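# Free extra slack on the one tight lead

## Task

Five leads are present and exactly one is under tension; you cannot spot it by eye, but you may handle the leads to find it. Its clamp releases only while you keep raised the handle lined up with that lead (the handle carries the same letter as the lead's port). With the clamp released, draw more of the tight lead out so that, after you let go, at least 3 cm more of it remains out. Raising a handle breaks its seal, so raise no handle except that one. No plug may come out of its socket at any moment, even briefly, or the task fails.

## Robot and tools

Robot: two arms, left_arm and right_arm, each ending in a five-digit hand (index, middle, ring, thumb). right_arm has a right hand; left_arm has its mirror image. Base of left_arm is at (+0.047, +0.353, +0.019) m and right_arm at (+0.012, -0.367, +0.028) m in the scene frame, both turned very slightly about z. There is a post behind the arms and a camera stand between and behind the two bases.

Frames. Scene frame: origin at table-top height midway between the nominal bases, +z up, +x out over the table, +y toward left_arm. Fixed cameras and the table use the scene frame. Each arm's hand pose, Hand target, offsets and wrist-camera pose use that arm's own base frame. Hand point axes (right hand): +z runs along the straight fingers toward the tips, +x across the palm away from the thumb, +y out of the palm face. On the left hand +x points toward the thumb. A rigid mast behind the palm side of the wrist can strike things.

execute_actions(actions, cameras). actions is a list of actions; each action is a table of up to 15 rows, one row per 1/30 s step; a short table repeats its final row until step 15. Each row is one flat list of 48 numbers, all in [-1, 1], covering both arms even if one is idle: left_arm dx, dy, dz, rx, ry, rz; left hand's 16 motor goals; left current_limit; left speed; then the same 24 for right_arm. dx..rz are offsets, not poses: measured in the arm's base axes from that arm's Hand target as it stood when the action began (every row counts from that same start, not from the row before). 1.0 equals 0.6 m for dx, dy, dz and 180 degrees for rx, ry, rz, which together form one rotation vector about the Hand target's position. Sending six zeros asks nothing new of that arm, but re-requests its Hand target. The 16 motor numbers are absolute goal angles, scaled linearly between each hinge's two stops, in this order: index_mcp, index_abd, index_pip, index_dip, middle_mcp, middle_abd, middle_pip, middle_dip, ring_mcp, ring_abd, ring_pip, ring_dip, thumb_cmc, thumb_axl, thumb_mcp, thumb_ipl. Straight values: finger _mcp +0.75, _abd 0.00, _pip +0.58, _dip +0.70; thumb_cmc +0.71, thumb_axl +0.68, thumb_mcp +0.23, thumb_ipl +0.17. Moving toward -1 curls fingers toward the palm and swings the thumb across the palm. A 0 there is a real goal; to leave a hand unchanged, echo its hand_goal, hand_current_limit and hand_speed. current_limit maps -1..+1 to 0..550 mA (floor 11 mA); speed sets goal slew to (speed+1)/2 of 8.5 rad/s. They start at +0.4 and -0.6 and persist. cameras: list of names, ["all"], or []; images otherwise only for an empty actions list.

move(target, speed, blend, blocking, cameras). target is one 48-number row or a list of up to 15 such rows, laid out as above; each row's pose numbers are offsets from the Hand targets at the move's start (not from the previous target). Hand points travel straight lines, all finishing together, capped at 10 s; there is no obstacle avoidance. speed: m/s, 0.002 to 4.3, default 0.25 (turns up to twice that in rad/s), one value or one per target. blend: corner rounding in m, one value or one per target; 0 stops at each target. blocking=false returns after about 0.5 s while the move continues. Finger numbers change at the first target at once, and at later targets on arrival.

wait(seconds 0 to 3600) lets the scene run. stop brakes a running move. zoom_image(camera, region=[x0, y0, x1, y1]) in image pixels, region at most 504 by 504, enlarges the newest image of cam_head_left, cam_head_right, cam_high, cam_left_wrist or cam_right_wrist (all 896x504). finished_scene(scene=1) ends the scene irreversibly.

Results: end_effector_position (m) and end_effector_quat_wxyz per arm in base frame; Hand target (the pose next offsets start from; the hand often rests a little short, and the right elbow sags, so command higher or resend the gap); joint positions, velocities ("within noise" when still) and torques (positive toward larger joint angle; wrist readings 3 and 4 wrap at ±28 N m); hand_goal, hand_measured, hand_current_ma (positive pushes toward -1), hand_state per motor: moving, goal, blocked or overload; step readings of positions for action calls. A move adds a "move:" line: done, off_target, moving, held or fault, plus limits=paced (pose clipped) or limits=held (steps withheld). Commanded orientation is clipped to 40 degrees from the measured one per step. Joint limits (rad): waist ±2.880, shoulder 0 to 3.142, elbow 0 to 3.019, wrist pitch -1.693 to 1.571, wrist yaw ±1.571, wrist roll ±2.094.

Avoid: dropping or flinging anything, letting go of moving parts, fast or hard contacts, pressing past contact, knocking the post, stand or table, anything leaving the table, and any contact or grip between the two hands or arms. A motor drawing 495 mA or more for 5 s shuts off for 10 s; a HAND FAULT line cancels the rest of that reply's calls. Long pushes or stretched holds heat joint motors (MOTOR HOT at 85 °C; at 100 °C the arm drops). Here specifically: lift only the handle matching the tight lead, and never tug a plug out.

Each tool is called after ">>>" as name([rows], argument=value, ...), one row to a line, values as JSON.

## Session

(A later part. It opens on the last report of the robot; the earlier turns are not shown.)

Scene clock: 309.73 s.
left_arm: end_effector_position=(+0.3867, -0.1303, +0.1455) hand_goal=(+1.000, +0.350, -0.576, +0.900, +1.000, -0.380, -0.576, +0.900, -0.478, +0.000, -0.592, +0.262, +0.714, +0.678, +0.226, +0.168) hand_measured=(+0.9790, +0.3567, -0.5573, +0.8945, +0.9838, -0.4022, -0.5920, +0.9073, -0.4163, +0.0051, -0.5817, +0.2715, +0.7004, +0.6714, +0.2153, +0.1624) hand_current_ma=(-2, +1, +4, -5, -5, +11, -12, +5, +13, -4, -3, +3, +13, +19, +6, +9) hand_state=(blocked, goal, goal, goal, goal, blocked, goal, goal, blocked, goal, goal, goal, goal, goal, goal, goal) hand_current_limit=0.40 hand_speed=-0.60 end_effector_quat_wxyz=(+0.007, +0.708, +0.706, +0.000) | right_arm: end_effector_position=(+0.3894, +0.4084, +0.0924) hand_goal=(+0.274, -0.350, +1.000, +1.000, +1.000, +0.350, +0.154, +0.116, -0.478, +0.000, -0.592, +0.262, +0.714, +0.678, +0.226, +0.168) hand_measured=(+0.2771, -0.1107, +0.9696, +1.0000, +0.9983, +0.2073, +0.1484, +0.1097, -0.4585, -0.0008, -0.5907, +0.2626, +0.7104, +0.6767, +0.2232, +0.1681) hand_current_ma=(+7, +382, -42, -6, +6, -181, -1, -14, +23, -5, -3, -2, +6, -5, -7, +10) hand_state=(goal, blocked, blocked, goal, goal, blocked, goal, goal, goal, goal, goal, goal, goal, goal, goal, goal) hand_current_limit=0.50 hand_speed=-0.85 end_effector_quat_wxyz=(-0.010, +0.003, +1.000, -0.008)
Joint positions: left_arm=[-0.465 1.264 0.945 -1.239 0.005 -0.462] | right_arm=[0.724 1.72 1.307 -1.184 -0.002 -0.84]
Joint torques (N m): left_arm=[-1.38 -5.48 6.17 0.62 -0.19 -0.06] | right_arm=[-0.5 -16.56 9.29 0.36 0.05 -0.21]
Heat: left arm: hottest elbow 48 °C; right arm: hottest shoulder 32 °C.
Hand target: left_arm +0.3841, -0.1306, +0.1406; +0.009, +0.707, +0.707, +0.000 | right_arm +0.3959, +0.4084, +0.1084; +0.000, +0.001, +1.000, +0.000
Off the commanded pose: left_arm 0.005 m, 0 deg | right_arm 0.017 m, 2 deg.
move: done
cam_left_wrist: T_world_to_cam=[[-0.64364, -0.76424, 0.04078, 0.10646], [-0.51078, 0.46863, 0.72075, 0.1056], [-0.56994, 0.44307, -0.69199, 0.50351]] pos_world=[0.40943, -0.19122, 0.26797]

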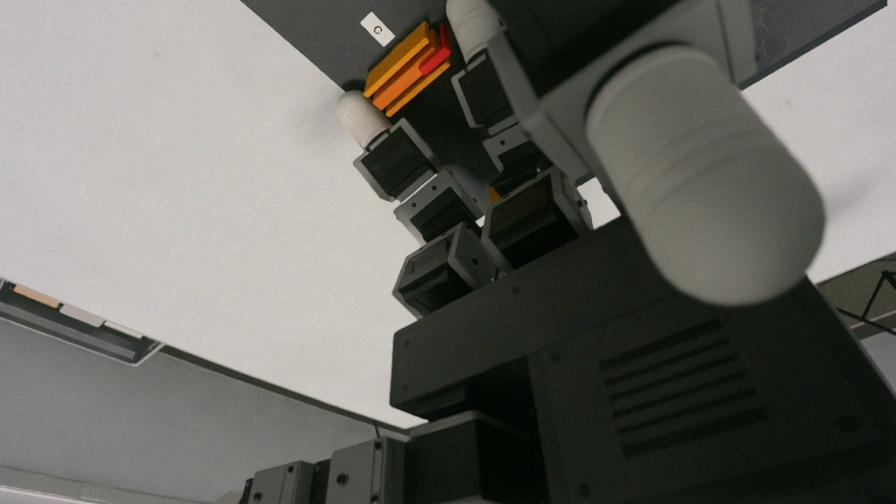

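>>> move(target=[0.0,0.0,-0.0,0,0,0, 1,0.0,-0.577,0.899, 1,-0.0,-0.577,0.899, -0.479,0,-0.592,0.261, 0.714,0.678,0.226,0.168, 0.3,-0.8, 0,0,0,0,0,0, 0.2745,-0.35,1,1, 1,0.35,0.153,0.116, -0.479,0,-0.592,0.261, 0.714,0.678,0.226,0.168, 0.5,-0.85], speed=0.05, cameras=["cam_left_wrist"])

>>> zoom_image(camera="cam_left_wrist", region=[320, 0, 560, 200])

Scene clock: 310.83 s.
left_arm: end_effector_position=(+0.3870, -0.1298, +0.1453) hand_goal=(+1.000, +0.000, -0.576, +0.900, +1.000, +0.000, -0.576, +0.900, -0.478, +0.000, -0.592, +0.262, +0.714, +0.678, +0.226, +0.168) hand_measured=(+0.9814, +0.2497, -0.5625, +0.8945, +0.9742, -0.2909, -0.5907, +0.9073, -0.4163, +0.0036, -0.5817, +0.2728, +0.7016, +0.6725, +0.2143, +0.1624) hand_current_ma=(+6, +54, -6, -2, -13, -46, -1, +1, +6, -7, +3, -4, +6, +12, +3, +2) hand_state=(goal, blocked, goal, goal, blocked, blocked, goal, goal, blocked, goal, goal, goal, goal, goal, goal, goal) hand_current_limit=0.30 hand_speed=-0.80 end_effector_quat_wxyz=(+0.008, +0.707, +0.707, +0.001) | right_arm: end_effector_position=(+0.3894, +0.4084, +0.0924) hand_goal=(+0.274, -0.350, +1.000, +1.000, +1.000, +0.350, +0.154, +0.116, -0.478, +0.000, -0.592, +0.262, +0.714, +0.678, +0.226, +0.168) hand_measured=(+0.2783, -0.1121, +0.9683, +0.9990, +0.9983, +0.2073, +0.1471, +0.1097, -0.4597, -0.0008, -0.5894, +0.2613, +0.7104, +0.6777, +0.2232, +0.1681) hand_current_ma=(+7, +385, -38, -3, +5, -176, +0, -10, +21, -1, -7, +1, +4, -8, -7, +13) hand_state=(goal, blocked, blocked, goal, goal, blocked, goal, goal, goal, goal, goal, goal, goal, goal, goal, goal) hand_current_limit=0.50 hand_speed=-0.85 end_effector_quat_wxyz=(-0.010, +0.003, +1.000, -0.008)
Joint positions: left_arm=[-0.465 1.263 0.943 -1.235 0.003 -0.465] | right_arm=[0.724 1.72 1.307 -1.184 -0.002 -0.84]
Joint torques (N m): left_arm=[-1.85 -5.48 6.31 0.42 -0.04 -0.08] | right_arm=[-0.56 -16.62 9.31 0.36 0.04 -0.21]
Heat: left arm: hottest elbow 48 °C; right arm: hottest shoulder 32 °C.
Hand target: left_arm +0.3841, -0.1306, +0.1408; +0.009, +0.707, +0.707, +0.000 | right_arm +0.3959, +0.4084, +0.1084; +0.000, +0.001, +1.000, +0.000
Off the commanded pose: left_arm 0.006 m, 0 deg | right_arm 0.017 m, 2 deg.
move: done
cam_left_wrist: T_world_to_cam=[[-0.64084, -0.76669, 0.03874, 0.10593], [-0.51477, 0.46661, 0.71923, 0.1071], [-0.5695, 0.44097, -0.69369, 0.50311]] pos_world=[0.40953, -0.19062, 0.26787]

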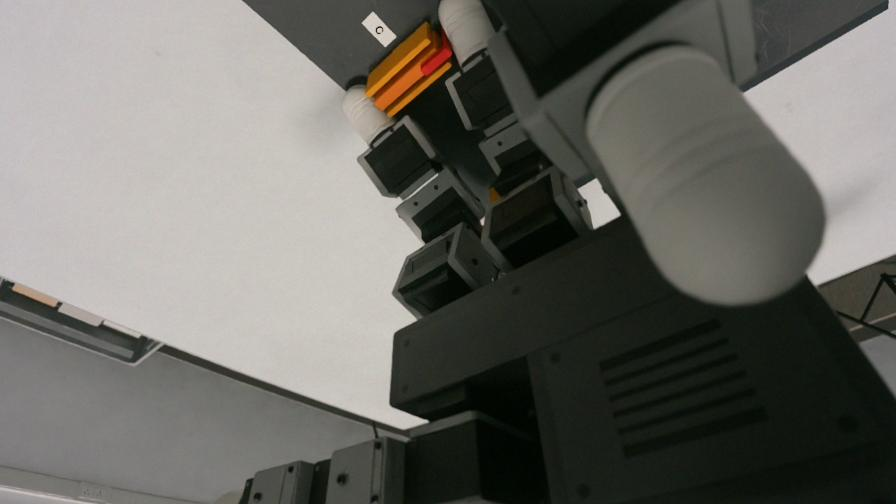

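Scaled by 2.100 from the camera's image (finer frame: 1280x720).

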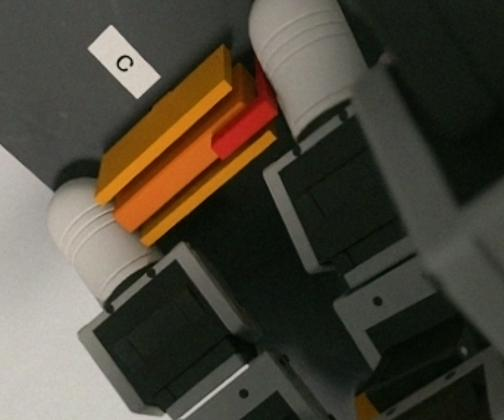

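>>> move(target=[0.0,0.0,-0.0,0,0,0, 1,-1,-0.577,0.899, 1,1,-0.577,0.899, -0.479,0,-0.592,0.261, 0.714,0.678,0.226,0.168, 0.75,-0.8, 0,0,0,0,0,0, 0.2745,-0.35,1,1, 1,0.35,0.153,0.116, -0.479,0,-0.592,0.261, 0.714,0.678,0.226,0.168, 0.5,-0.85], speed=0.05, cameras=["cam_left_wrist"])

>>> zoom_image(camera="cam_left_wrist", region=[320, 0, 560, 200])

Scene clock: 312.53 s.
left_arm: end_effector_position=(+0.3869, -0.1298, +0.1467) hand_goal=(+1.000, -1.000, -0.576, +0.900, +1.000, +1.000, -0.576, +0.900, -0.478, +0.000, -0.592, +0.262, +0.714, +0.678, +0.226, +0.168) hand_measured=(+0.9693, +0.2439, -0.5329, +0.8984, +0.9609, -0.2147, -0.5573, +0.9162, -0.4163, +0.0036, -0.5817, +0.2728, +0.7004, +0.6725, +0.2153, +0.1624) hand_current_ma=(-7, +482, +19, +2, -15, -464, -8, +9, +7, -11, -8, -10, +14, +4, +2, +13) hand_state=(blocked, blocked, blocked, goal, blocked, blocked, goal, goal, blocked, goal, goal, goal, goal, goal, goal, goal) hand_current_limit=0.75 hand_speed=-0.80 end_effector_quat_wxyz=(+0.010, +0.707, +0.707, +0.002) | right_arm: end_effector_position=(+0.3894, +0.4084, +0.0924) hand_goal=(+0.274, -0.350, +1.000, +1.000, +1.000, +0.350, +0.154, +0.116, -0.478, +0.000, -0.592, +0.262, +0.714, +0.678, +0.226, +0.168) hand_measured=(+0.2783, -0.1121, +0.9683, +1.0000, +0.9983, +0.2073, +0.1484, +0.1097, -0.4597, +0.0007, -0.5894, +0.2626, +0.7104, +0.6767, +0.2232, +0.1681) hand_current_ma=(+10, +384, -39, -11, +4, -178, +0, -16, +21, -2, -3, -1, +4, -6, -6, +11) hand_state=(goal, blocked, blocked, goal, goal, blocked, goal, goal, goal, goal, goal, goal, goal, goal, goal, goal) hand_current_limit=0.50 hand_speed=-0.85 end_effector_quat_wxyz=(-0.010, +0.003, +1.000, -0.008)
Joint positions: left_arm=[-0.465 1.259 0.943 -1.235 0.003 -0.465] | right_arm=[0.724 1.72 1.307 -1.184 -0.002 -0.84]
Joint torques (N m): left_arm=[-1.44 -5.36 6.27 0.32 -0.08 -0.04] | right_arm=[-0.56 -16.62 9.29 0.35 0.04 -0.2]
Heat: left arm: hottest elbow 48 °C; right arm: hottest shoulder 32 °C.
Hand target: left_arm +0.3841, -0.1306, +0.1407; +0.009, +0.707, +0.707, +0.000 | right_arm +0.3959, +0.4084, +0.1084; +0.000, +0.001, +1.000, +0.000
Off the commanded pose: left_arm 0.007 m, 0 deg | right_arm 0.017 m, 2 deg.
move: done
cam_left_wrist: T_world_to_cam=[[-0.64103, -0.76658, 0.03781, 0.10605], [-0.5172, 0.46784, 0.71668, 0.10751], [-0.56708, 0.43986, -0.69638, 0.50337]] pos_world=[0.40904, -0.19042, 0.26948]

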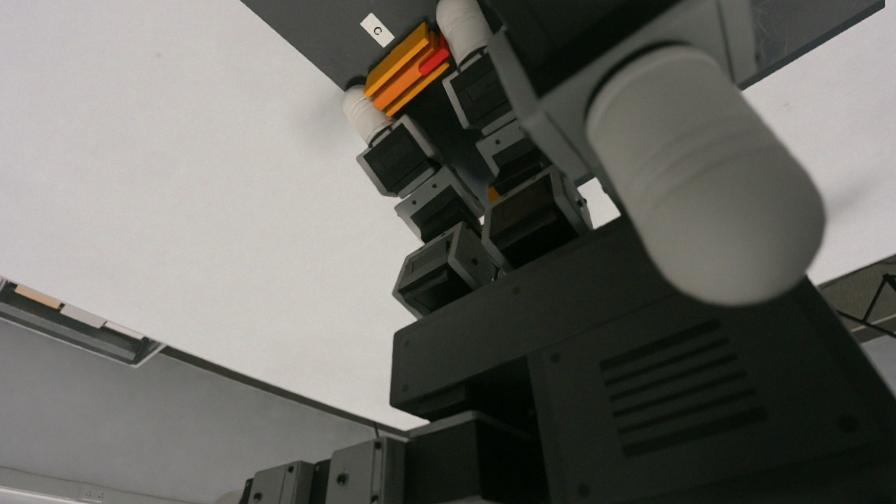

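Scaled by 2.100 from the camera's image (finer frame: 1280x720).

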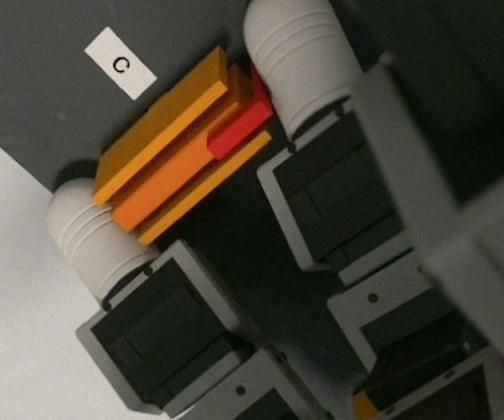

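>>> move(target=[0.012,-0.006,0.0333,-0.0,-0.003,0, 1,-1,-0.577,0.899, 1,1,-0.577,0.899, -0.479,0,-0.592,0.261, 0.714,0.678,0.226,0.168, 0.75,-0.8, 0,0,0,0,0,0, 0.2745,-0.35,1,1, 1,0.35,0.153,0.116, -0.479,0,-0.592,0.261, 0.714,0.678,0.226,0.168, 0.5,-0.85], speed=0.03, cameras=["cam_left_wrist"])

>>> zoom_image(camera="cam_left_wrist", region=[320, 0, 560, 200])

Scene clock: 314.30 s.
left_arm: end_effector_position=(+0.3849, -0.1287, +0.1464) hand_goal=(+1.000, -1.000, -0.576, +0.900, +1.000, +1.000, -0.576, +0.900, -0.478, +0.000, -0.592, +0.262, +0.714, +0.678, +0.226, +0.168) hand_measured=(+0.9537, +0.2351, -0.5240, +0.9035, +0.9428, -0.2132, -0.5471, +0.9188, -0.4175, +0.0051, -0.5817, +0.2715, +0.7004, +0.6725, +0.2143, +0.1633) hand_current_ma=(+0, +488, +6, -4, -19, -464, +0, +5, +7, -10, +0, -2, +10, +7, +4, +13) hand_state=(blocked, blocked, blocked, goal, blocked, blocked, blocked, goal, blocked, goal, goal, goal, goal, goal, goal, goal) hand_current_limit=0.75 hand_speed=-0.80 end_effector_quat_wxyz=(+0.005, +0.707, +0.707, +0.000) | right_arm: end_effector_position=(+0.3894, +0.4084, +0.0924) hand_goal=(+0.274, -0.350, +1.000, +1.000, +1.000, +0.350, +0.154, +0.116, -0.478, +0.000, -0.592, +0.262, +0.714, +0.678, +0.226, +0.168) hand_measured=(+0.2771, -0.1107, +0.9683, +1.0000, +0.9983, +0.2058, +0.1484, +0.1097, -0.4597, -0.0008, -0.5894, +0.2613, +0.7104, +0.6777, +0.2232, +0.1672) hand_current_ma=(+8, +381, -38, -7, +11, -179, -1, -10, +22, -3, -7, +4, +10, -6, -8, +9) hand_state=(goal, blocked, blocked, goal, goal, blocked, goal, goal, goal, goal, goal, goal, goal, goal, goal, goal) hand_current_limit=0.50 hand_speed=-0.85 end_effector_quat_wxyz=(-0.010, +0.003, +1.000, -0.008)
Joint positions: left_arm=[-0.465 1.259 0.944 -1.245 0.003 -0.465] | right_arm=[0.724 1.72 1.307 -1.184 -0.002 -0.84]
Joint torques (N m): left_arm=[-2.26 -5.36 10.21 -0.88 -0.22 -0.08] | right_arm=[-0.5 -16.56 9.31 0.36 0.04 -0.21]
Heat: left arm: hottest elbow 48 °C; right arm: hottest shoulder 32 °C.
Hand target: left_arm +0.3913, -0.1342, +0.1607; +0.013, +0.707, +0.707, +0.003 | right_arm +0.3959, +0.4084, +0.1084; +0.000, +0.001, +1.000, +0.000
Off the commanded pose: left_arm 0.017 m, 1 deg | right_arm 0.017 m, 2 deg.
move: off_target (left_arm)
cam_left_wrist: T_world_to_cam=[[-0.64066, -0.7668, 0.03969, 0.10518], [-0.51116, 0.4645, 0.72315, 0.10255], [-0.57295, 0.44301, -0.68954, 0.50323]] pos_world=[0.40813, -0.18992, 0.26867]

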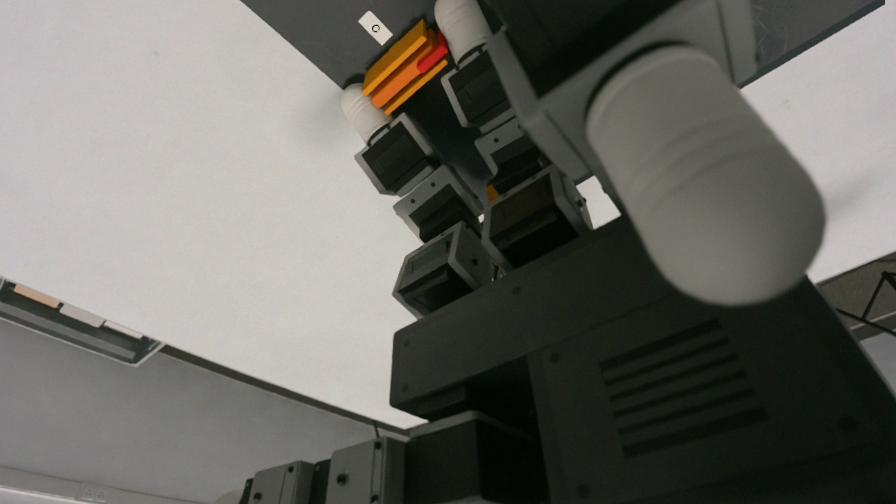

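Scaled by 2.100 from the camera's image (finer frame: 1280x720).

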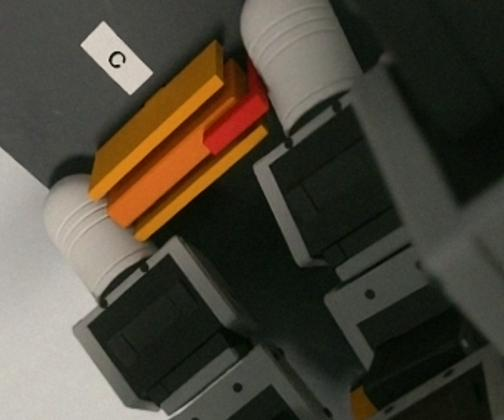

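>>> move(target=[0.014,-0.007,0.0333,-0.0,-0.004,0, 1,-1,-0.577,0.899, 1,1,-0.577,0.899, -0.479,0,-0.592,0.261, 0.714,0.678,0.226,0.168, 0.75,-0.8, 0,0,0,0,0,0, 0.2745,-0.35,1,1, 1,0.35,0.153,0.116, -0.479,0,-0.592,0.261, 0.714,0.678,0.226,0.168, 0.5,-0.85], speed=0.03, cameras=["cam_left_wrist"])

>>> zoom_image(camera="cam_left_wrist", region=[320, 0, 560, 200])

Scene clock: 316.00 s.
left_arm: end_effector_position=(+0.3878, -0.1296, +0.1524) hand_goal=(+1.000, -1.000, -0.576, +0.900, +1.000, +1.000, -0.576, +0.900, -0.478, +0.000, -0.592, +0.262, +0.714, +0.678, +0.226, +0.168) hand_measured=(+0.9488, +0.1882, -0.4585, +0.9264, +0.9332, -0.1986, -0.4701, +0.9302, -0.4163, +0.0036, -0.5817, +0.2715, +0.7016, +0.6725, +0.2143, +0.1633) hand_current_ma=(+5, +490, +14, +2, -19, -468, +15, +23, +4, -2, -2, -5, +20, +8, +4, +8) hand_state=(blocked, blocked, blocked, blocked, blocked, blocked, blocked, blocked, blocked, goal, goal, goal, goal, goal, goal, goal) hand_current_limit=0.75 hand_speed=-0.80 end_effector_quat_wxyz=(+0.001, +0.707, +0.707, +0.001) | right_arm: end_effector_position=(+0.3894, +0.4084, +0.0924) hand_goal=(+0.274, -0.350, +1.000, +1.000, +1.000, +0.350, +0.154, +0.116, -0.478, +0.000, -0.592, +0.262, +0.714, +0.678, +0.226, +0.168) hand_measured=(+0.2771, -0.1121, +0.9696, +1.0000, +0.9983, +0.2058, +0.1471, +0.1097, -0.4585, +0.0007, -0.5907, +0.2613, +0.7104, +0.6767, +0.2222, +0.1681) hand_current_ma=(+5, +381, -40, -6, +9, -176, -2, -12, +25, -4, -3, -2, +11, -11, -6, +10) hand_state=(goal, blocked, blocked, goal, goal, blocked, goal, goal, goal, goal, goal, goal, goal, goal, goal, goal) hand_current_limit=0.50 hand_speed=-0.85 end_effector_quat_wxyz=(-0.010, +0.003, +1.000, -0.008)
Joint positions: left_arm=[-0.465 1.267 0.968 -1.269 0 -0.464] | right_arm=[0.724 1.72 1.307 -1.184 -0.002 -0.84]
Joint torques (N m): left_arm=[-2.26 -5.6 12.08 -1.55 -0.32 -0.1] | right_arm=[-0.44 -16.56 9.29 0.36 0.05 -0.2]
Heat: left arm: hottest elbow 48 °C; right arm: hottest shoulder 32 °C.
Hand target: left_arm +0.3998, -0.1384, +0.1807; +0.017, +0.707, +0.707, +0.008 | right_arm +0.3959, +0.4084, +0.1084; +0.000, +0.001, +1.000, +0.000
Off the commanded pose: left_arm 0.032 m, 2 deg | right_arm 0.017 m, 2 deg.
move: off_target (left_arm)
cam_left_wrist: T_world_to_cam=[[-0.64131, -0.76632, 0.03839, 0.10655], [-0.50672, 0.46056, 0.72878, 0.09697], [-0.57617, 0.44792, -0.68367, 0.51037]] pos_world=[0.41153, -0.19161, 0.27417]

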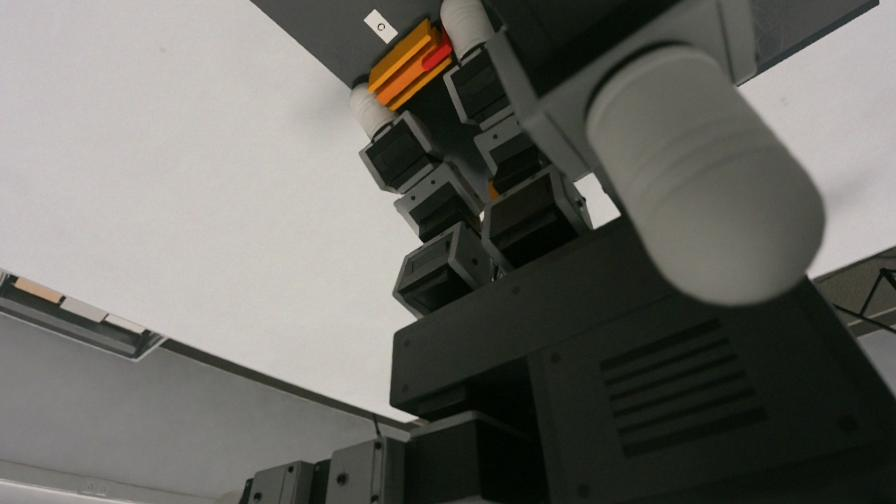

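Scaled by 2.100 from the camera's image (finer frame: 1280x720).

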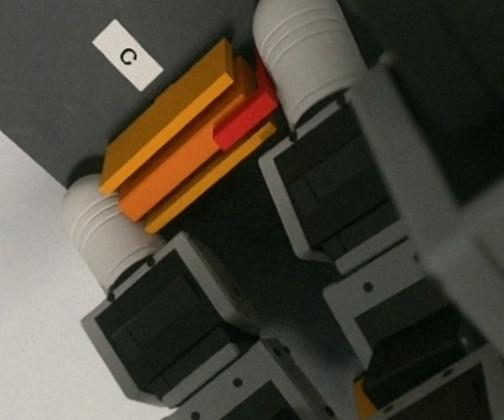

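>>> move(target=[0.0,0.0,0.0,-0.0,0,0, 1,-1,-1,0.899, 1,1,-1,0.899, -0.479,0,-0.592,0.261, 0.714,0.678,0.226,0.168, 0.75,-0.8, 0,0,0,0,0,0, 0.2745,-0.35,1,1, 1,0.35,0.153,0.116, -0.479,0,-0.592,0.261, 0.714,0.678,0.226,0.168, 0.5,-0.85], speed=0.03, cameras=["cam_left_wrist"])

>>> zoom_image(camera="cam_left_wrist", region=[320, 0, 560, 200])

Scene clock: 318.63 s.
left_arm: end_effector_position=(+0.3877, -0.1299, +0.1497) hand_goal=(+1.000, -1.000, -1.000, +0.900, +1.000, +1.000, -1.000, +0.900, -0.478, +0.000, -0.592, +0.262, +0.714, +0.678, +0.226, +0.168) hand_measured=(+0.9609, +0.1911, -0.5291, +0.9697, +0.9428, -0.2015, -0.5394, +0.9761, -0.4163, +0.0036, -0.5817, +0.2715, +0.7016, +0.6725, +0.2143, +0.1633) hand_current_ma=(+5, +490, +289, +12, -16, -479, +267, +17, +5, -7, -4, +5, -2, +6, -2, +5) hand_state=(blocked, blocked, blocked, blocked, blocked, blocked, blocked, blocked, blocked, goal, goal, goal, goal, goal, goal, goal) hand_current_limit=0.75 hand_speed=-0.80 end_effector_quat_wxyz=(-0.003, +0.709, +0.706, -0.001) | right_arm: end_effector_position=(+0.3894, +0.4084, +0.0924) hand_goal=(+0.274, -0.350, +1.000, +1.000, +1.000, +0.350, +0.154, +0.116, -0.478, +0.000, -0.592, +0.262, +0.714, +0.678, +0.226, +0.168) hand_measured=(+0.2783, -0.1107, +0.9683, +1.0000, +0.9983, +0.2073, +0.1484, +0.1097, -0.4597, -0.0008, -0.5907, +0.2613, +0.7104, +0.6777, +0.2222, +0.1672) hand_current_ma=(+8, +383, -40, -8, +5, -178, -1, -13, +21, -2, +0, -1, +7, -11, -6, +9) hand_state=(goal, blocked, blocked, goal, goal, blocked, goal, goal, goal, goal, goal, goal, goal, goal, goal, goal) hand_current_limit=0.50 hand_speed=-0.85 end_effector_quat_wxyz=(-0.010, +0.003, +1.000, -0.008)
Joint positions: left_arm=[-0.465 1.274 0.968 -1.271 0 -0.46] | right_arm=[0.724 1.72 1.307 -1.184 -0.002 -0.84]
Joint torques (N m): left_arm=[-2.08 -6.3 12.21 -1.37 -0.34 -0.13] | right_arm=[-0.5 -16.56 9.29 0.35 0.05 -0.21]
Heat: left arm: hottest elbow 48 °C; right arm: hottest shoulder 32 °C.
Hand target: left_arm +0.3997, -0.1384, +0.1807; +0.017, +0.707, +0.707, +0.008 | right_arm +0.3959, +0.4084, +0.1084; +0.000, +0.001, +1.000, +0.000
Off the commanded pose: left_arm 0.034 m, 2 deg | right_arm 0.017 m, 2 deg.
move: done
cam_left_wrist: T_world_to_cam=[[-0.64396, -0.764, 0.0404, 0.10744], [-0.49947, 0.45981, 0.73424, 0.09537], [-0.57953, 0.45264, -0.67769, 0.50956]] pos_world=[0.41212, -0.19241, 0.27096]

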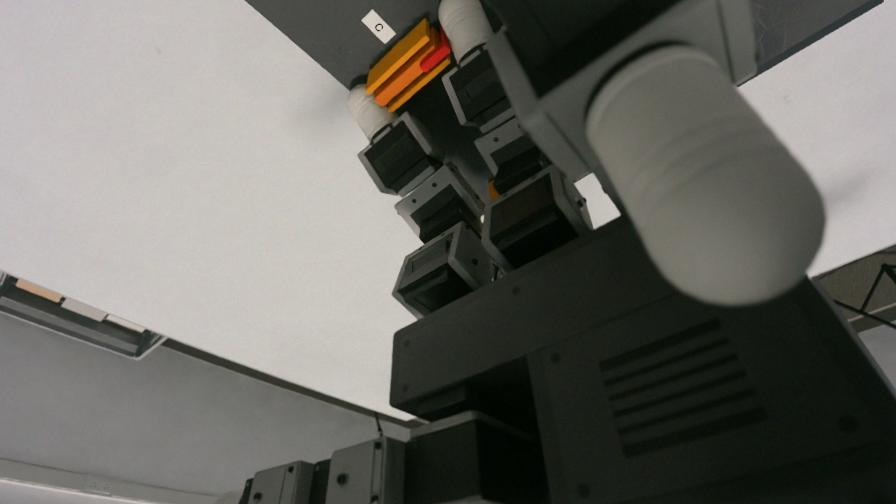

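Scaled by 2.100 from the camera's image (finer frame: 1280x720).

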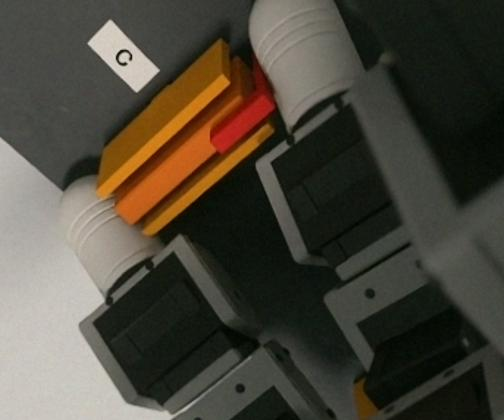

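>>> move(target=[0.012,-0.006,0.0333,-0.0,-0.003,0, 1,-1,-1,0.899, 1,1,-1,0.899, -0.479,0,-0.592,0.261, 0.714,0.678,0.226,0.168, 0.75,-0.8, 0,0,0,0,0,0, 0.2745,-0.35,1,1, 1,0.35,0.153,0.116, -0.479,0,-0.592,0.261, 0.714,0.678,0.226,0.168, 0.5,-0.85], speed=0.03, cameras=["cam_left_wrist"])

>>> zoom_image(camera="cam_left_wrist", region=[320, 0, 560, 200])

Scene clock: 320.67 s.
left_arm: end_effector_position=(+0.3892, -0.1330, +0.1737) hand_goal=(+1.000, -1.000, -1.000, +0.900, +1.000, +1.000, -1.000, +0.900, -0.478, +0.000, -0.592, +0.262, +0.714, +0.678, +0.226, +0.168) hand_measured=(+0.9910, -0.2352, -0.9589, +0.9175, +0.9959, +0.2878, -0.9602, +0.9124, -0.4175, -0.0008, -0.5817, +0.2728, +0.7004, +0.6725, +0.2143, +0.1633) hand_current_ma=(+9, +331, +0, -6, -14, -272, -2, +1, -4, -10, -4, -6, +11, +12, -14, +8) hand_state=(goal, blocked, blocked, goal, goal, blocked, blocked, goal, blocked, goal, goal, goal, goal, goal, goal, goal) hand_current_limit=0.75 hand_speed=-0.80 end_effector_quat_wxyz=(-0.013, +0.708, +0.706, -0.001) | right_arm: end_effector_position=(+0.3894, +0.4084, +0.0924) hand_goal=(+0.274, -0.350, +1.000, +1.000, +1.000, +0.350, +0.154, +0.116, -0.478, +0.000, -0.592, +0.262, +0.714, +0.678, +0.226, +0.168) hand_measured=(+0.2771, -0.1107, +0.9683, +1.0000, +0.9983, +0.2058, +0.1471, +0.1097, -0.4597, -0.0008, -0.5907, +0.2626, +0.7104, +0.6777, +0.2232, +0.1672) hand_current_ma=(+9, +383, -40, -6, +2, -179, -1, -13, +24, -5, -9, -1, +8, -6, -8, +9) hand_state=(goal, blocked, blocked, goal, goal, blocked, goal, goal, goal, goal, goal, goal, goal, goal, goal, goal) hand_current_limit=0.50 hand_speed=-0.85 end_effector_quat_wxyz=(-0.010, +0.003, +1.000, -0.008)
Joint positions: left_arm=[-0.474 1.276 1.038 -1.359 -0.006 -0.47] | right_arm=[0.724 1.72 1.307 -1.184 -0.002 -0.84]
Joint torques (N m): left_arm=[-0.56 -6.42 11.43 0.17 -0.35 -0.08] | right_arm=[-0.5 -16.56 9.32 0.36 0.04 -0.21]
Heat: left arm: hottest elbow 49 °C; right arm: hottest shoulder 32 °C.
Hand target: left_arm +0.4069, -0.1420, +0.2008; +0.020, +0.707, +0.707, +0.011 | right_arm +0.3959, +0.4084, +0.1084; +0.000, +0.001, +1.000, +0.000
Off the commanded pose: left_arm 0.033 m, 4 deg | right_arm 0.017 m, 2 deg.
move: off_target (left_arm)
cam_left_wrist: T_world_to_cam=[[-0.64307, -0.7648, 0.03935, 0.10481], [-0.48796, 0.44882, 0.74864, 0.07145], [-0.59022, 0.46222, -0.66181, 0.5309]] pos_world=[0.41561, -0.1973, 0.29375]

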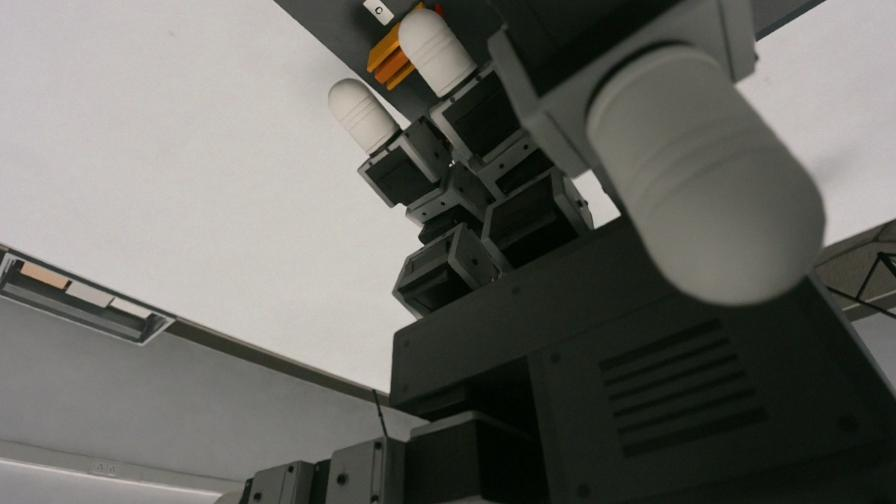

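Scaled by 2.100 from the camera's image (finer frame: 1280x720).

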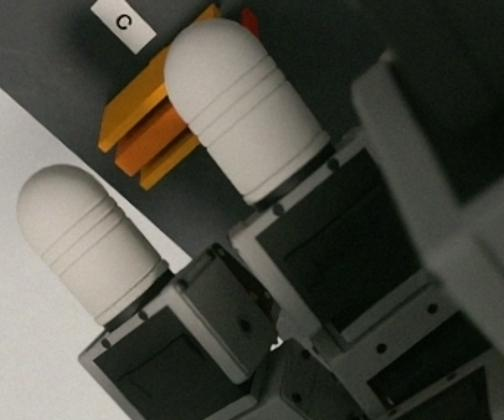

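>>> move([
  [0,0,0.1,0,0,0, 1,0.2,0.2,0.7, 1,-0.2,0.2,0.7, -0.479,0,-0.592,0.261, 0.714,0.678,0.226,0.168, 0.3,-0.5, 0,0,0,0,0,0, 0.2745,-0.35,1,1, 1,0.35,0.153,0.116, -0.479,0,-0.592,0.261, 0.714,0.678,0.226,0.168, 0.5,-0.85],
  [0.0,0.02,0.12,0.002,-0.147,0, 1,-0.07,1,0.406, 1,0.07,1,0.406, -0.479,0,-0.592,0.261, 0.714,0.678,0.226,0.168, 0.3,-0.5, 0,0,0,0,0,0, 0.2745,-0.35,1,1, 1,0.35,0.153,0.116, -0.479,0,-0.592,0.261, 0.714,0.678,0.226,0.168, 0.5,-0.85],
], speed=0.1, cameras=["cam_left_wrist","cam_head_right","cam_head_left"])

Scene clock: 333.17 s.
left_arm: end_effector_position=(+0.4077, -0.1265, +0.2674) hand_goal=(+1.000, -0.070, +1.000, +0.406, +1.000, +0.070, +1.000, +0.406, -0.478, +0.000, -0.592, +0.262, +0.714, +0.678, +0.226, +0.168) hand_measured=(+0.9910, -0.0565, +0.9670, +0.4129, +0.9935, +0.0593, +0.9670, +0.4078, -0.4163, -0.0008, -0.5817, +0.2728, +0.7192, +0.6725, +0.2143, +0.1624) hand_current_ma=(+0, +12, -16, -3, -12, +7, -10, +11, +4, +0, +1, +4, +10, +11, +2, +10) hand_state=(goal, goal, blocked, goal, goal, goal, blocked, goal, blocked, goal, goal, goal, goal, goal, goal, goal) hand_current_limit=0.30 hand_speed=-0.50 end_effector_quat_wxyz=(+0.167, +0.686, +0.688, +0.171) | right_arm: end_effector_position=(+0.3894, +0.4084, +0.0924) hand_goal=(+0.274, -0.350, +1.000, +1.000, +1.000, +0.350, +0.154, +0.116, -0.478, +0.000, -0.592, +0.262, +0.714, +0.678, +0.226, +0.168) hand_measured=(+0.2771, -0.1107, +0.9683, +0.9990, +0.9995, +0.2073, +0.1471, +0.1110, -0.4597, -0.0008, -0.5907, +0.2613, +0.7104, +0.6767, +0.2232, +0.1672) hand_current_ma=(+7, +382, -40, -8, +3, -183, +2, -14, +20, -8, -7, -1, +9, -6, -4, +9) hand_state=(goal, blocked, blocked, goal, goal, blocked, goal, goal, goal, goal, goal, goal, goal, goal, goal, goal) hand_current_limit=0.50 hand_speed=-0.85 end_effector_quat_wxyz=(-0.010, +0.003, +1.000, -0.008)
Joint positions: left_arm=[-0.536 1.026 0.92 -1.045 -0.245 -0.487] | right_arm=[0.724 1.72 1.307 -1.184 -0.002 -0.84]
Joint torques (N m): left_arm=[-1.38 -4.48 7.97 1.42 -0.56 0.04] | right_arm=[-0.56 -16.67 9.32 0.36 0.05 -0.2]
Heat: left arm: hottest elbow 48 °C; right arm: hottest shoulder 32 °C.
Hand target: left_arm +0.4069, -0.1299, +0.2726; +0.179, +0.686, +0.683, +0.175 | right_arm +0.3959, +0.4084, +0.1084; +0.000, +0.001, +1.000, +0.000
Off the commanded pose: left_arm 0.007 m, 2 deg | right_arm 0.017 m, 2 deg.
move: done
cam_left_wrist: T_world_to_cam=[[-0.58273, -0.76788, -0.26604, 0.17466], [-0.78817, 0.45425, 0.41527, 0.21964], [-0.19803, 0.45167, -0.86993, 0.49517]] pos_world=[0.37295, -0.18931, 0.38603]
Images, in order (width x height): cam_head_left 896x504, cam_head_right 896x504, cam_left_wrist 896x504.

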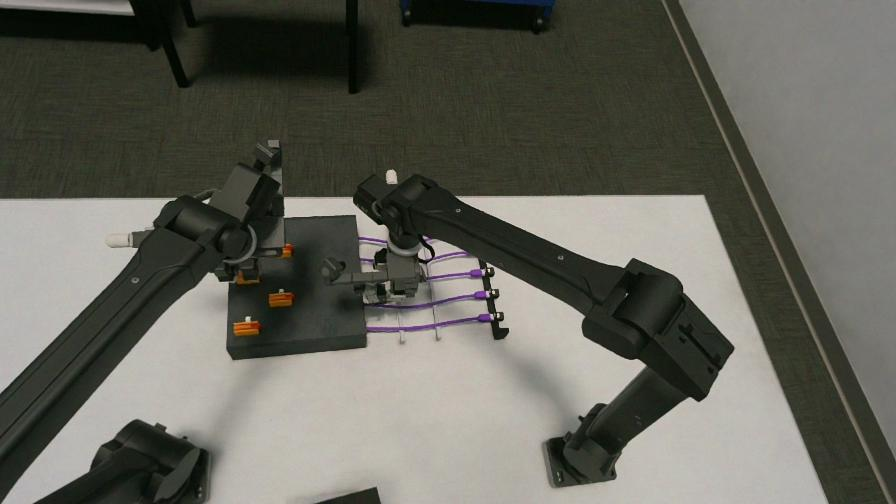

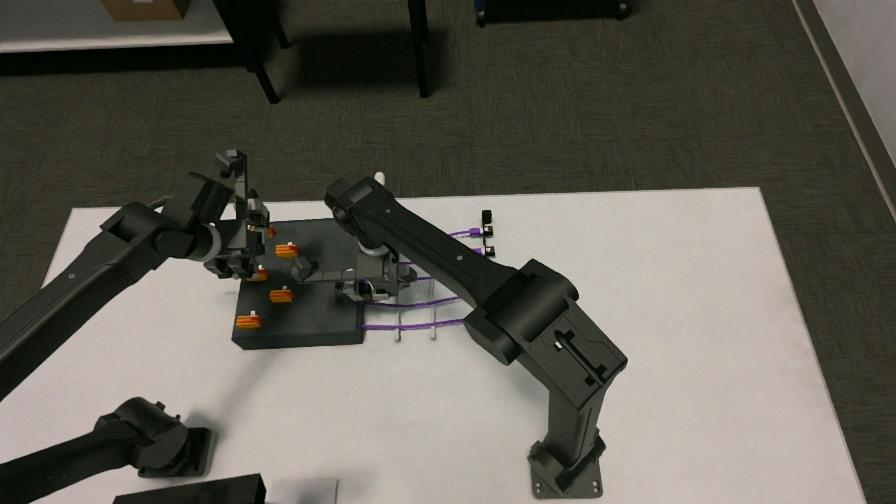

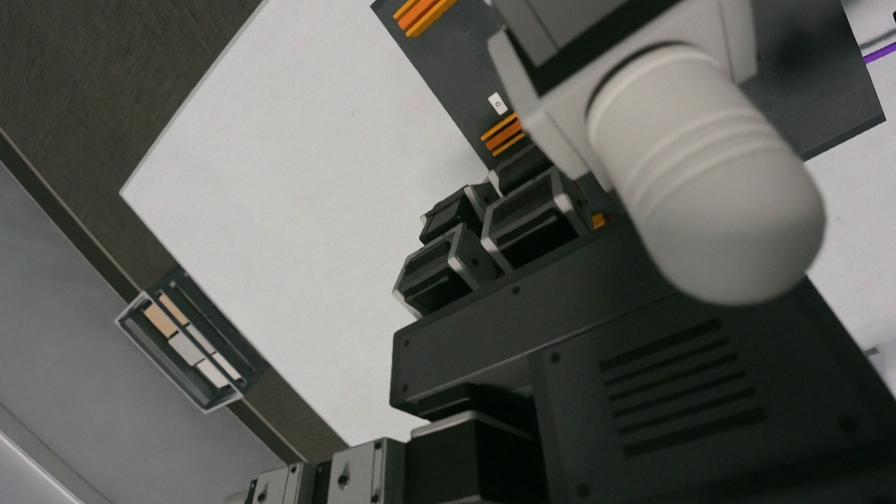

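>>> zoom_image(camera="cam_head_left", region=[190, 190, 320, 320])

>>> zoom_image(camera="cam_head_right", region=[190, 190, 320, 320])

Scaled by 3.877 from the camera's image (finer frame: 1280x720).

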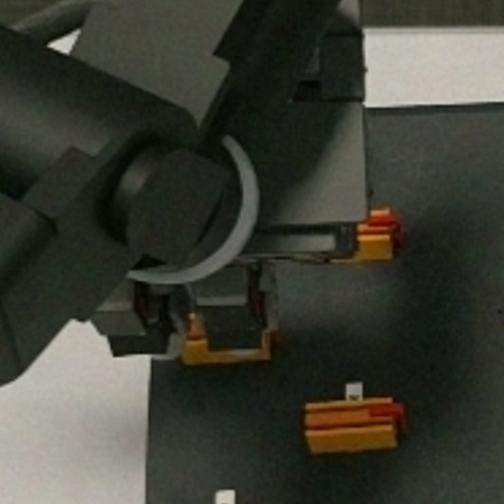

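Scaled by 3.877 from the camera's image (finer frame: 1280x720).

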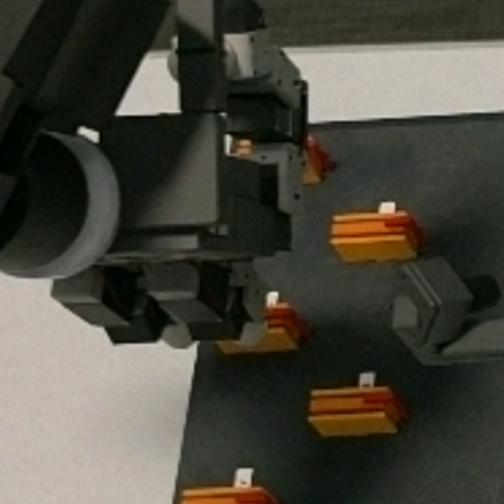

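>>> move(target=[0.0,0.0007,-0.066,0,0,0, 1,-0.07,1,0.406, 1,0.07,1,0.406, -0.479,0,-0.592,0.261, 0.714,0.678,0.226,0.168, 0.3,-0.5, 0,0,0,0,0,0, 0.2745,-0.35,1,1, 1,0.35,0.153,0.116, -0.479,0,-0.592,0.261, 0.714,0.678,0.226,0.168, 0.5,-0.85], speed=0.06, cameras=["cam_left_wrist","cam_head_right"])

>>> zoom_image(camera="cam_head_right", region=[200, 220, 320, 320])

>>> zoom_image(camera="cam_left_wrist", region=[400, 40, 620, 240])

Scene clock: 336.20 s.
left_arm: end_effector_position=(+0.4053, -0.1251, +0.2338) hand_goal=(+1.000, -0.070, +1.000, +0.406, +1.000, +0.070, +1.000, +0.406, -0.478, +0.000, -0.592, +0.262, +0.714, +0.678, +0.226, +0.168) hand_measured=(+0.9922, -0.0565, +0.9670, +0.4117, +0.9922, +0.0593, +0.9670, +0.4078, -0.4163, +0.0007, -0.5817, +0.2728, +0.7192, +0.6725, +0.2143, +0.1633) hand_current_ma=(+2, +7, -5, -14, -10, +13, -12, +17, +5, -20, -6, +11, +17, +6, +0, -1) hand_state=(goal, goal, blocked, goal, goal, goal, blocked, goal, blocked, goal, goal, goal, goal, goal, goal, goal) hand_current_limit=0.30 hand_speed=-0.50 end_effector_quat_wxyz=(+0.174, +0.684, +0.687, +0.173) | right_arm: end_effector_position=(+0.3894, +0.4084, +0.0924) hand_goal=(+0.274, -0.350, +1.000, +1.000, +1.000, +0.350, +0.154, +0.116, -0.478, +0.000, -0.592, +0.262, +0.714, +0.678, +0.226, +0.168) hand_measured=(+0.2783, -0.1121, +0.9696, +1.0000, +0.9983, +0.2073, +0.1471, +0.1097, -0.4597, -0.0008, -0.5907, +0.2626, +0.7104, +0.6767, +0.2232, +0.1681) hand_current_ma=(+11, +381, -43, -7, +7, -178, -3, -8, +21, -3, -4, -2, +10, -9, -4, +11) hand_state=(goal, blocked, blocked, goal, goal, blocked, goal, goal, goal, goal, goal, goal, goal, goal, goal, goal) hand_current_limit=0.50 hand_speed=-0.85 end_effector_quat_wxyz=(-0.010, +0.003, +1.000, -0.008)
Joint positions: left_arm=[-0.536 1.025 0.824 -0.934 -0.245 -0.487] | right_arm=[0.724 1.72 1.307 -1.184 -0.002 -0.84]
Joint torques (N m): left_arm=[-2.02 -2.26 8.12 1.48 -0.54 0.04] | right_arm=[-0.5 -16.56 9.31 0.35 0.05 -0.21]
Heat: left arm: hottest elbow 48 °C; right arm: hottest shoulder 32 °C.
Hand target: left_arm +0.4069, -0.1295, +0.2331; +0.179, +0.686, +0.683, +0.175 | right_arm +0.3959, +0.4084, +0.1084; +0.000, +0.001, +1.000, +0.000
Off the commanded pose: left_arm 0.005 m, 1 deg | right_arm 0.017 m, 2 deg.
move: done
cam_left_wrist: T_world_to_cam=[[-0.5791, -0.77005, -0.26769, 0.16408], [-0.79374, 0.45761, 0.40071, 0.23716], [-0.18607, 0.44453, -0.87623, 0.46055]] pos_world=[0.36895, -0.18691, 0.35244]
Images, in order (width x height): cam_head_right 896x504, cam_left_wrist 896x504.

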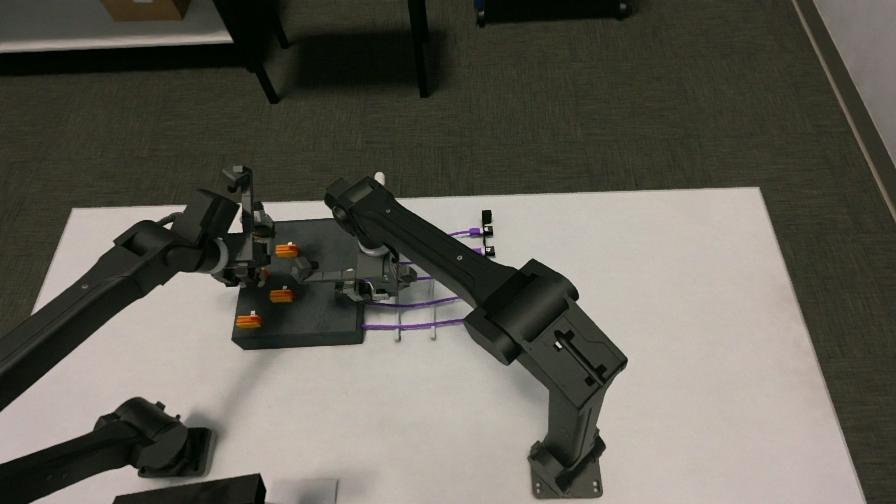

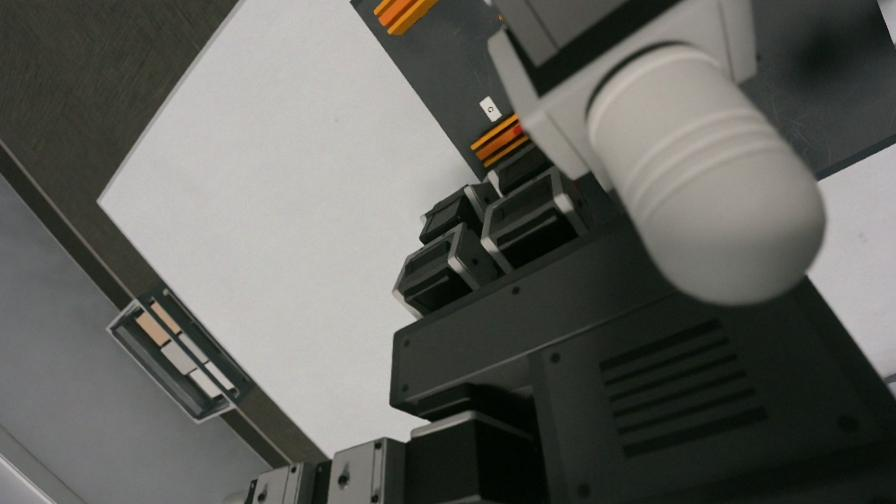

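Scaled by 4.200 from the camera's image (finer frame: 1280x720).

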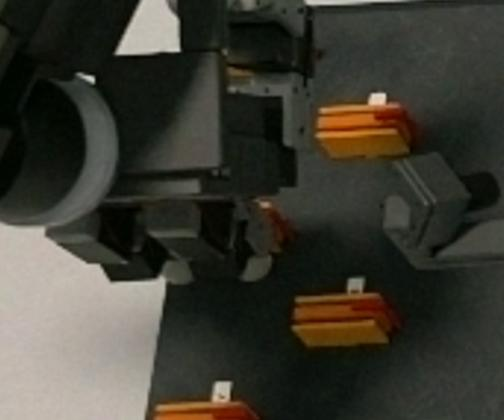

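Scaled by 2.291 from the camera's image (finer frame: 1280x720).

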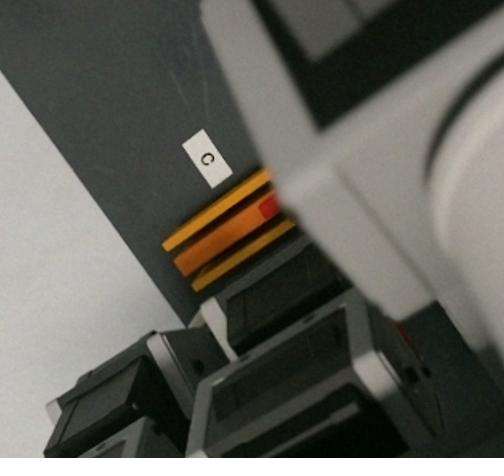

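>>> move(target=[0.0,-0.006,-0.032,0,0,0, 1,-0.07,1,0.406, 1,0.07,1,0.406, -0.479,0,-0.592,0.261, 0.714,0.678,0.226,0.168, 0.3,-0.5, 0,0,0,0,0,0, 0.2745,-0.35,1,1, 1,0.35,0.153,0.116, -0.479,0,-0.592,0.261, 0.714,0.678,0.226,0.168, 0.5,-0.85], speed=0.05, cameras=["cam_left_wrist","cam_head_right"])

>>> zoom_image(camera="cam_head_right", region=[200, 220, 320, 320])

>>> zoom_image(camera="cam_left_wrist", region=[400, 40, 620, 240])

Scene clock: 337.97 s.
left_arm: end_effector_position=(+0.4067, -0.1294, +0.2206) hand_goal=(+1.000, -0.070, +1.000, +0.406, +1.000, +0.070, +1.000, +0.406, -0.478, +0.000, -0.592, +0.262, +0.714, +0.678, +0.226, +0.168) hand_measured=(+0.9910, -0.0565, +0.9670, +0.4117, +0.9983, +0.0607, +0.9683, +0.4078, -0.4175, +0.0007, -0.5907, +0.2626, +0.7217, +0.6725, +0.2143, +0.1633) hand_current_ma=(+15, +7, -8, +1, -11, +2, -7, +14, +15, -4, -4, +1, +7, +1, -4, +1) hand_state=(goal, goal, blocked, goal, goal, moving, blocked, goal, blocked, goal, goal, goal, goal, goal, goal, goal) hand_current_limit=0.30 hand_speed=-0.50 end_effector_quat_wxyz=(+0.180, +0.685, +0.684, +0.176) | right_arm: end_effector_position=(+0.3894, +0.4084, +0.0924) hand_goal=(+0.274, -0.350, +1.000, +1.000, +1.000, +0.350, +0.154, +0.116, -0.478, +0.000, -0.592, +0.262, +0.714, +0.678, +0.226, +0.168) hand_measured=(+0.2783, -0.1107, +0.9696, +1.0000, +0.9995, +0.2058, +0.1484, +0.1097, -0.4585, -0.0008, -0.5907, +0.2613, +0.7104, +0.6777, +0.2232, +0.1672) hand_current_ma=(+10, +382, -42, -8, +7, -178, -1, -10, +25, -7, -4, +1, +9, -6, -7, +11) hand_state=(goal, blocked, blocked, goal, goal, blocked, goal, goal, goal, goal, goal, goal, goal, goal, goal, goal) hand_current_limit=0.50 hand_speed=-0.85 end_effector_quat_wxyz=(-0.010, +0.003, +1.000, -0.008)
Joint positions: left_arm=[-0.546 1.038 0.791 -0.877 -0.251 -0.487] | right_arm=[0.724 1.72 1.307 -1.184 -0.002 -0.84]
Joint torques (N m): left_arm=[-2.43 -2.26 7.62 1.46 -0.49 0] | right_arm=[-0.5 -16.56 9.31 0.35 0.04 -0.21]
Heat: left arm: hottest elbow 48 °C; right arm: hottest shoulder 32 °C.
Hand target: left_arm +0.4069, -0.1332, +0.2139; +0.179, +0.686, +0.683, +0.175 | right_arm +0.3959, +0.4084, +0.1084; +0.000, +0.001, +1.000, +0.000
Off the commanded pose: left_arm 0.008 m, 0 deg | right_arm 0.017 m, 2 deg.
move: done
cam_left_wrist: T_world_to_cam=[[-0.58109, -0.7663, -0.27409, 0.1607], [-0.79542, 0.46352, 0.39045, 0.24914], [-0.17216, 0.4449, -0.87888, 0.44612]] pos_world=[0.36836, -0.19081, 0.33885]
Images, in order (width x height): cam_head_right 896x504, cam_left_wrist 896x504.

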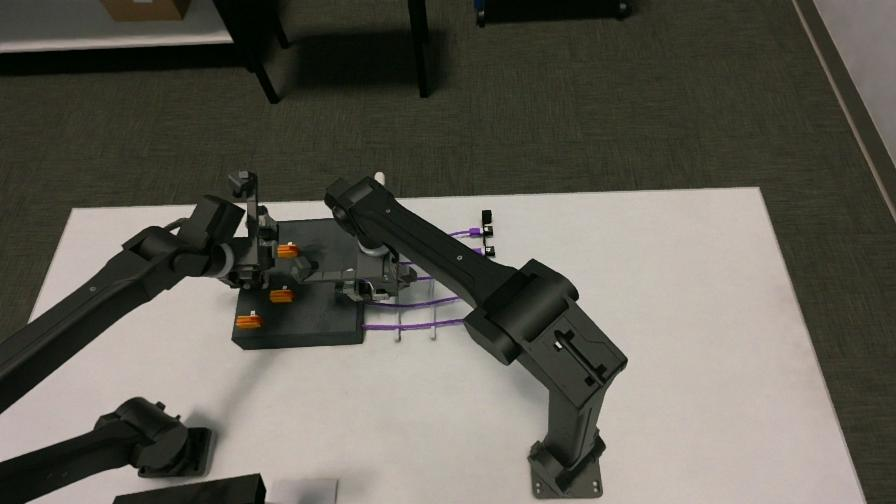

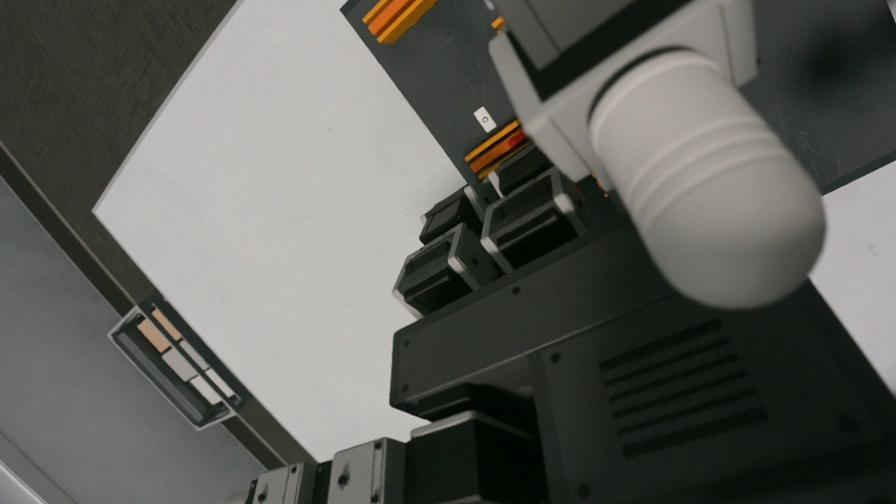

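Scaled by 4.200 from the camera's image (finer frame: 1280x720).

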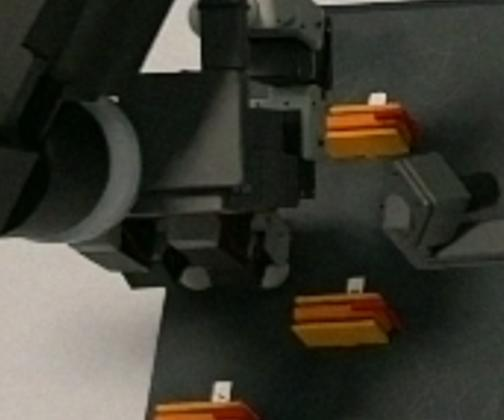

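Scaled by 2.291 from the camera's image (finer frame: 1280x720).

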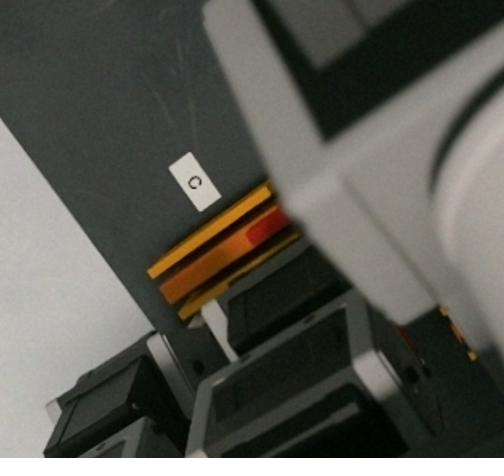

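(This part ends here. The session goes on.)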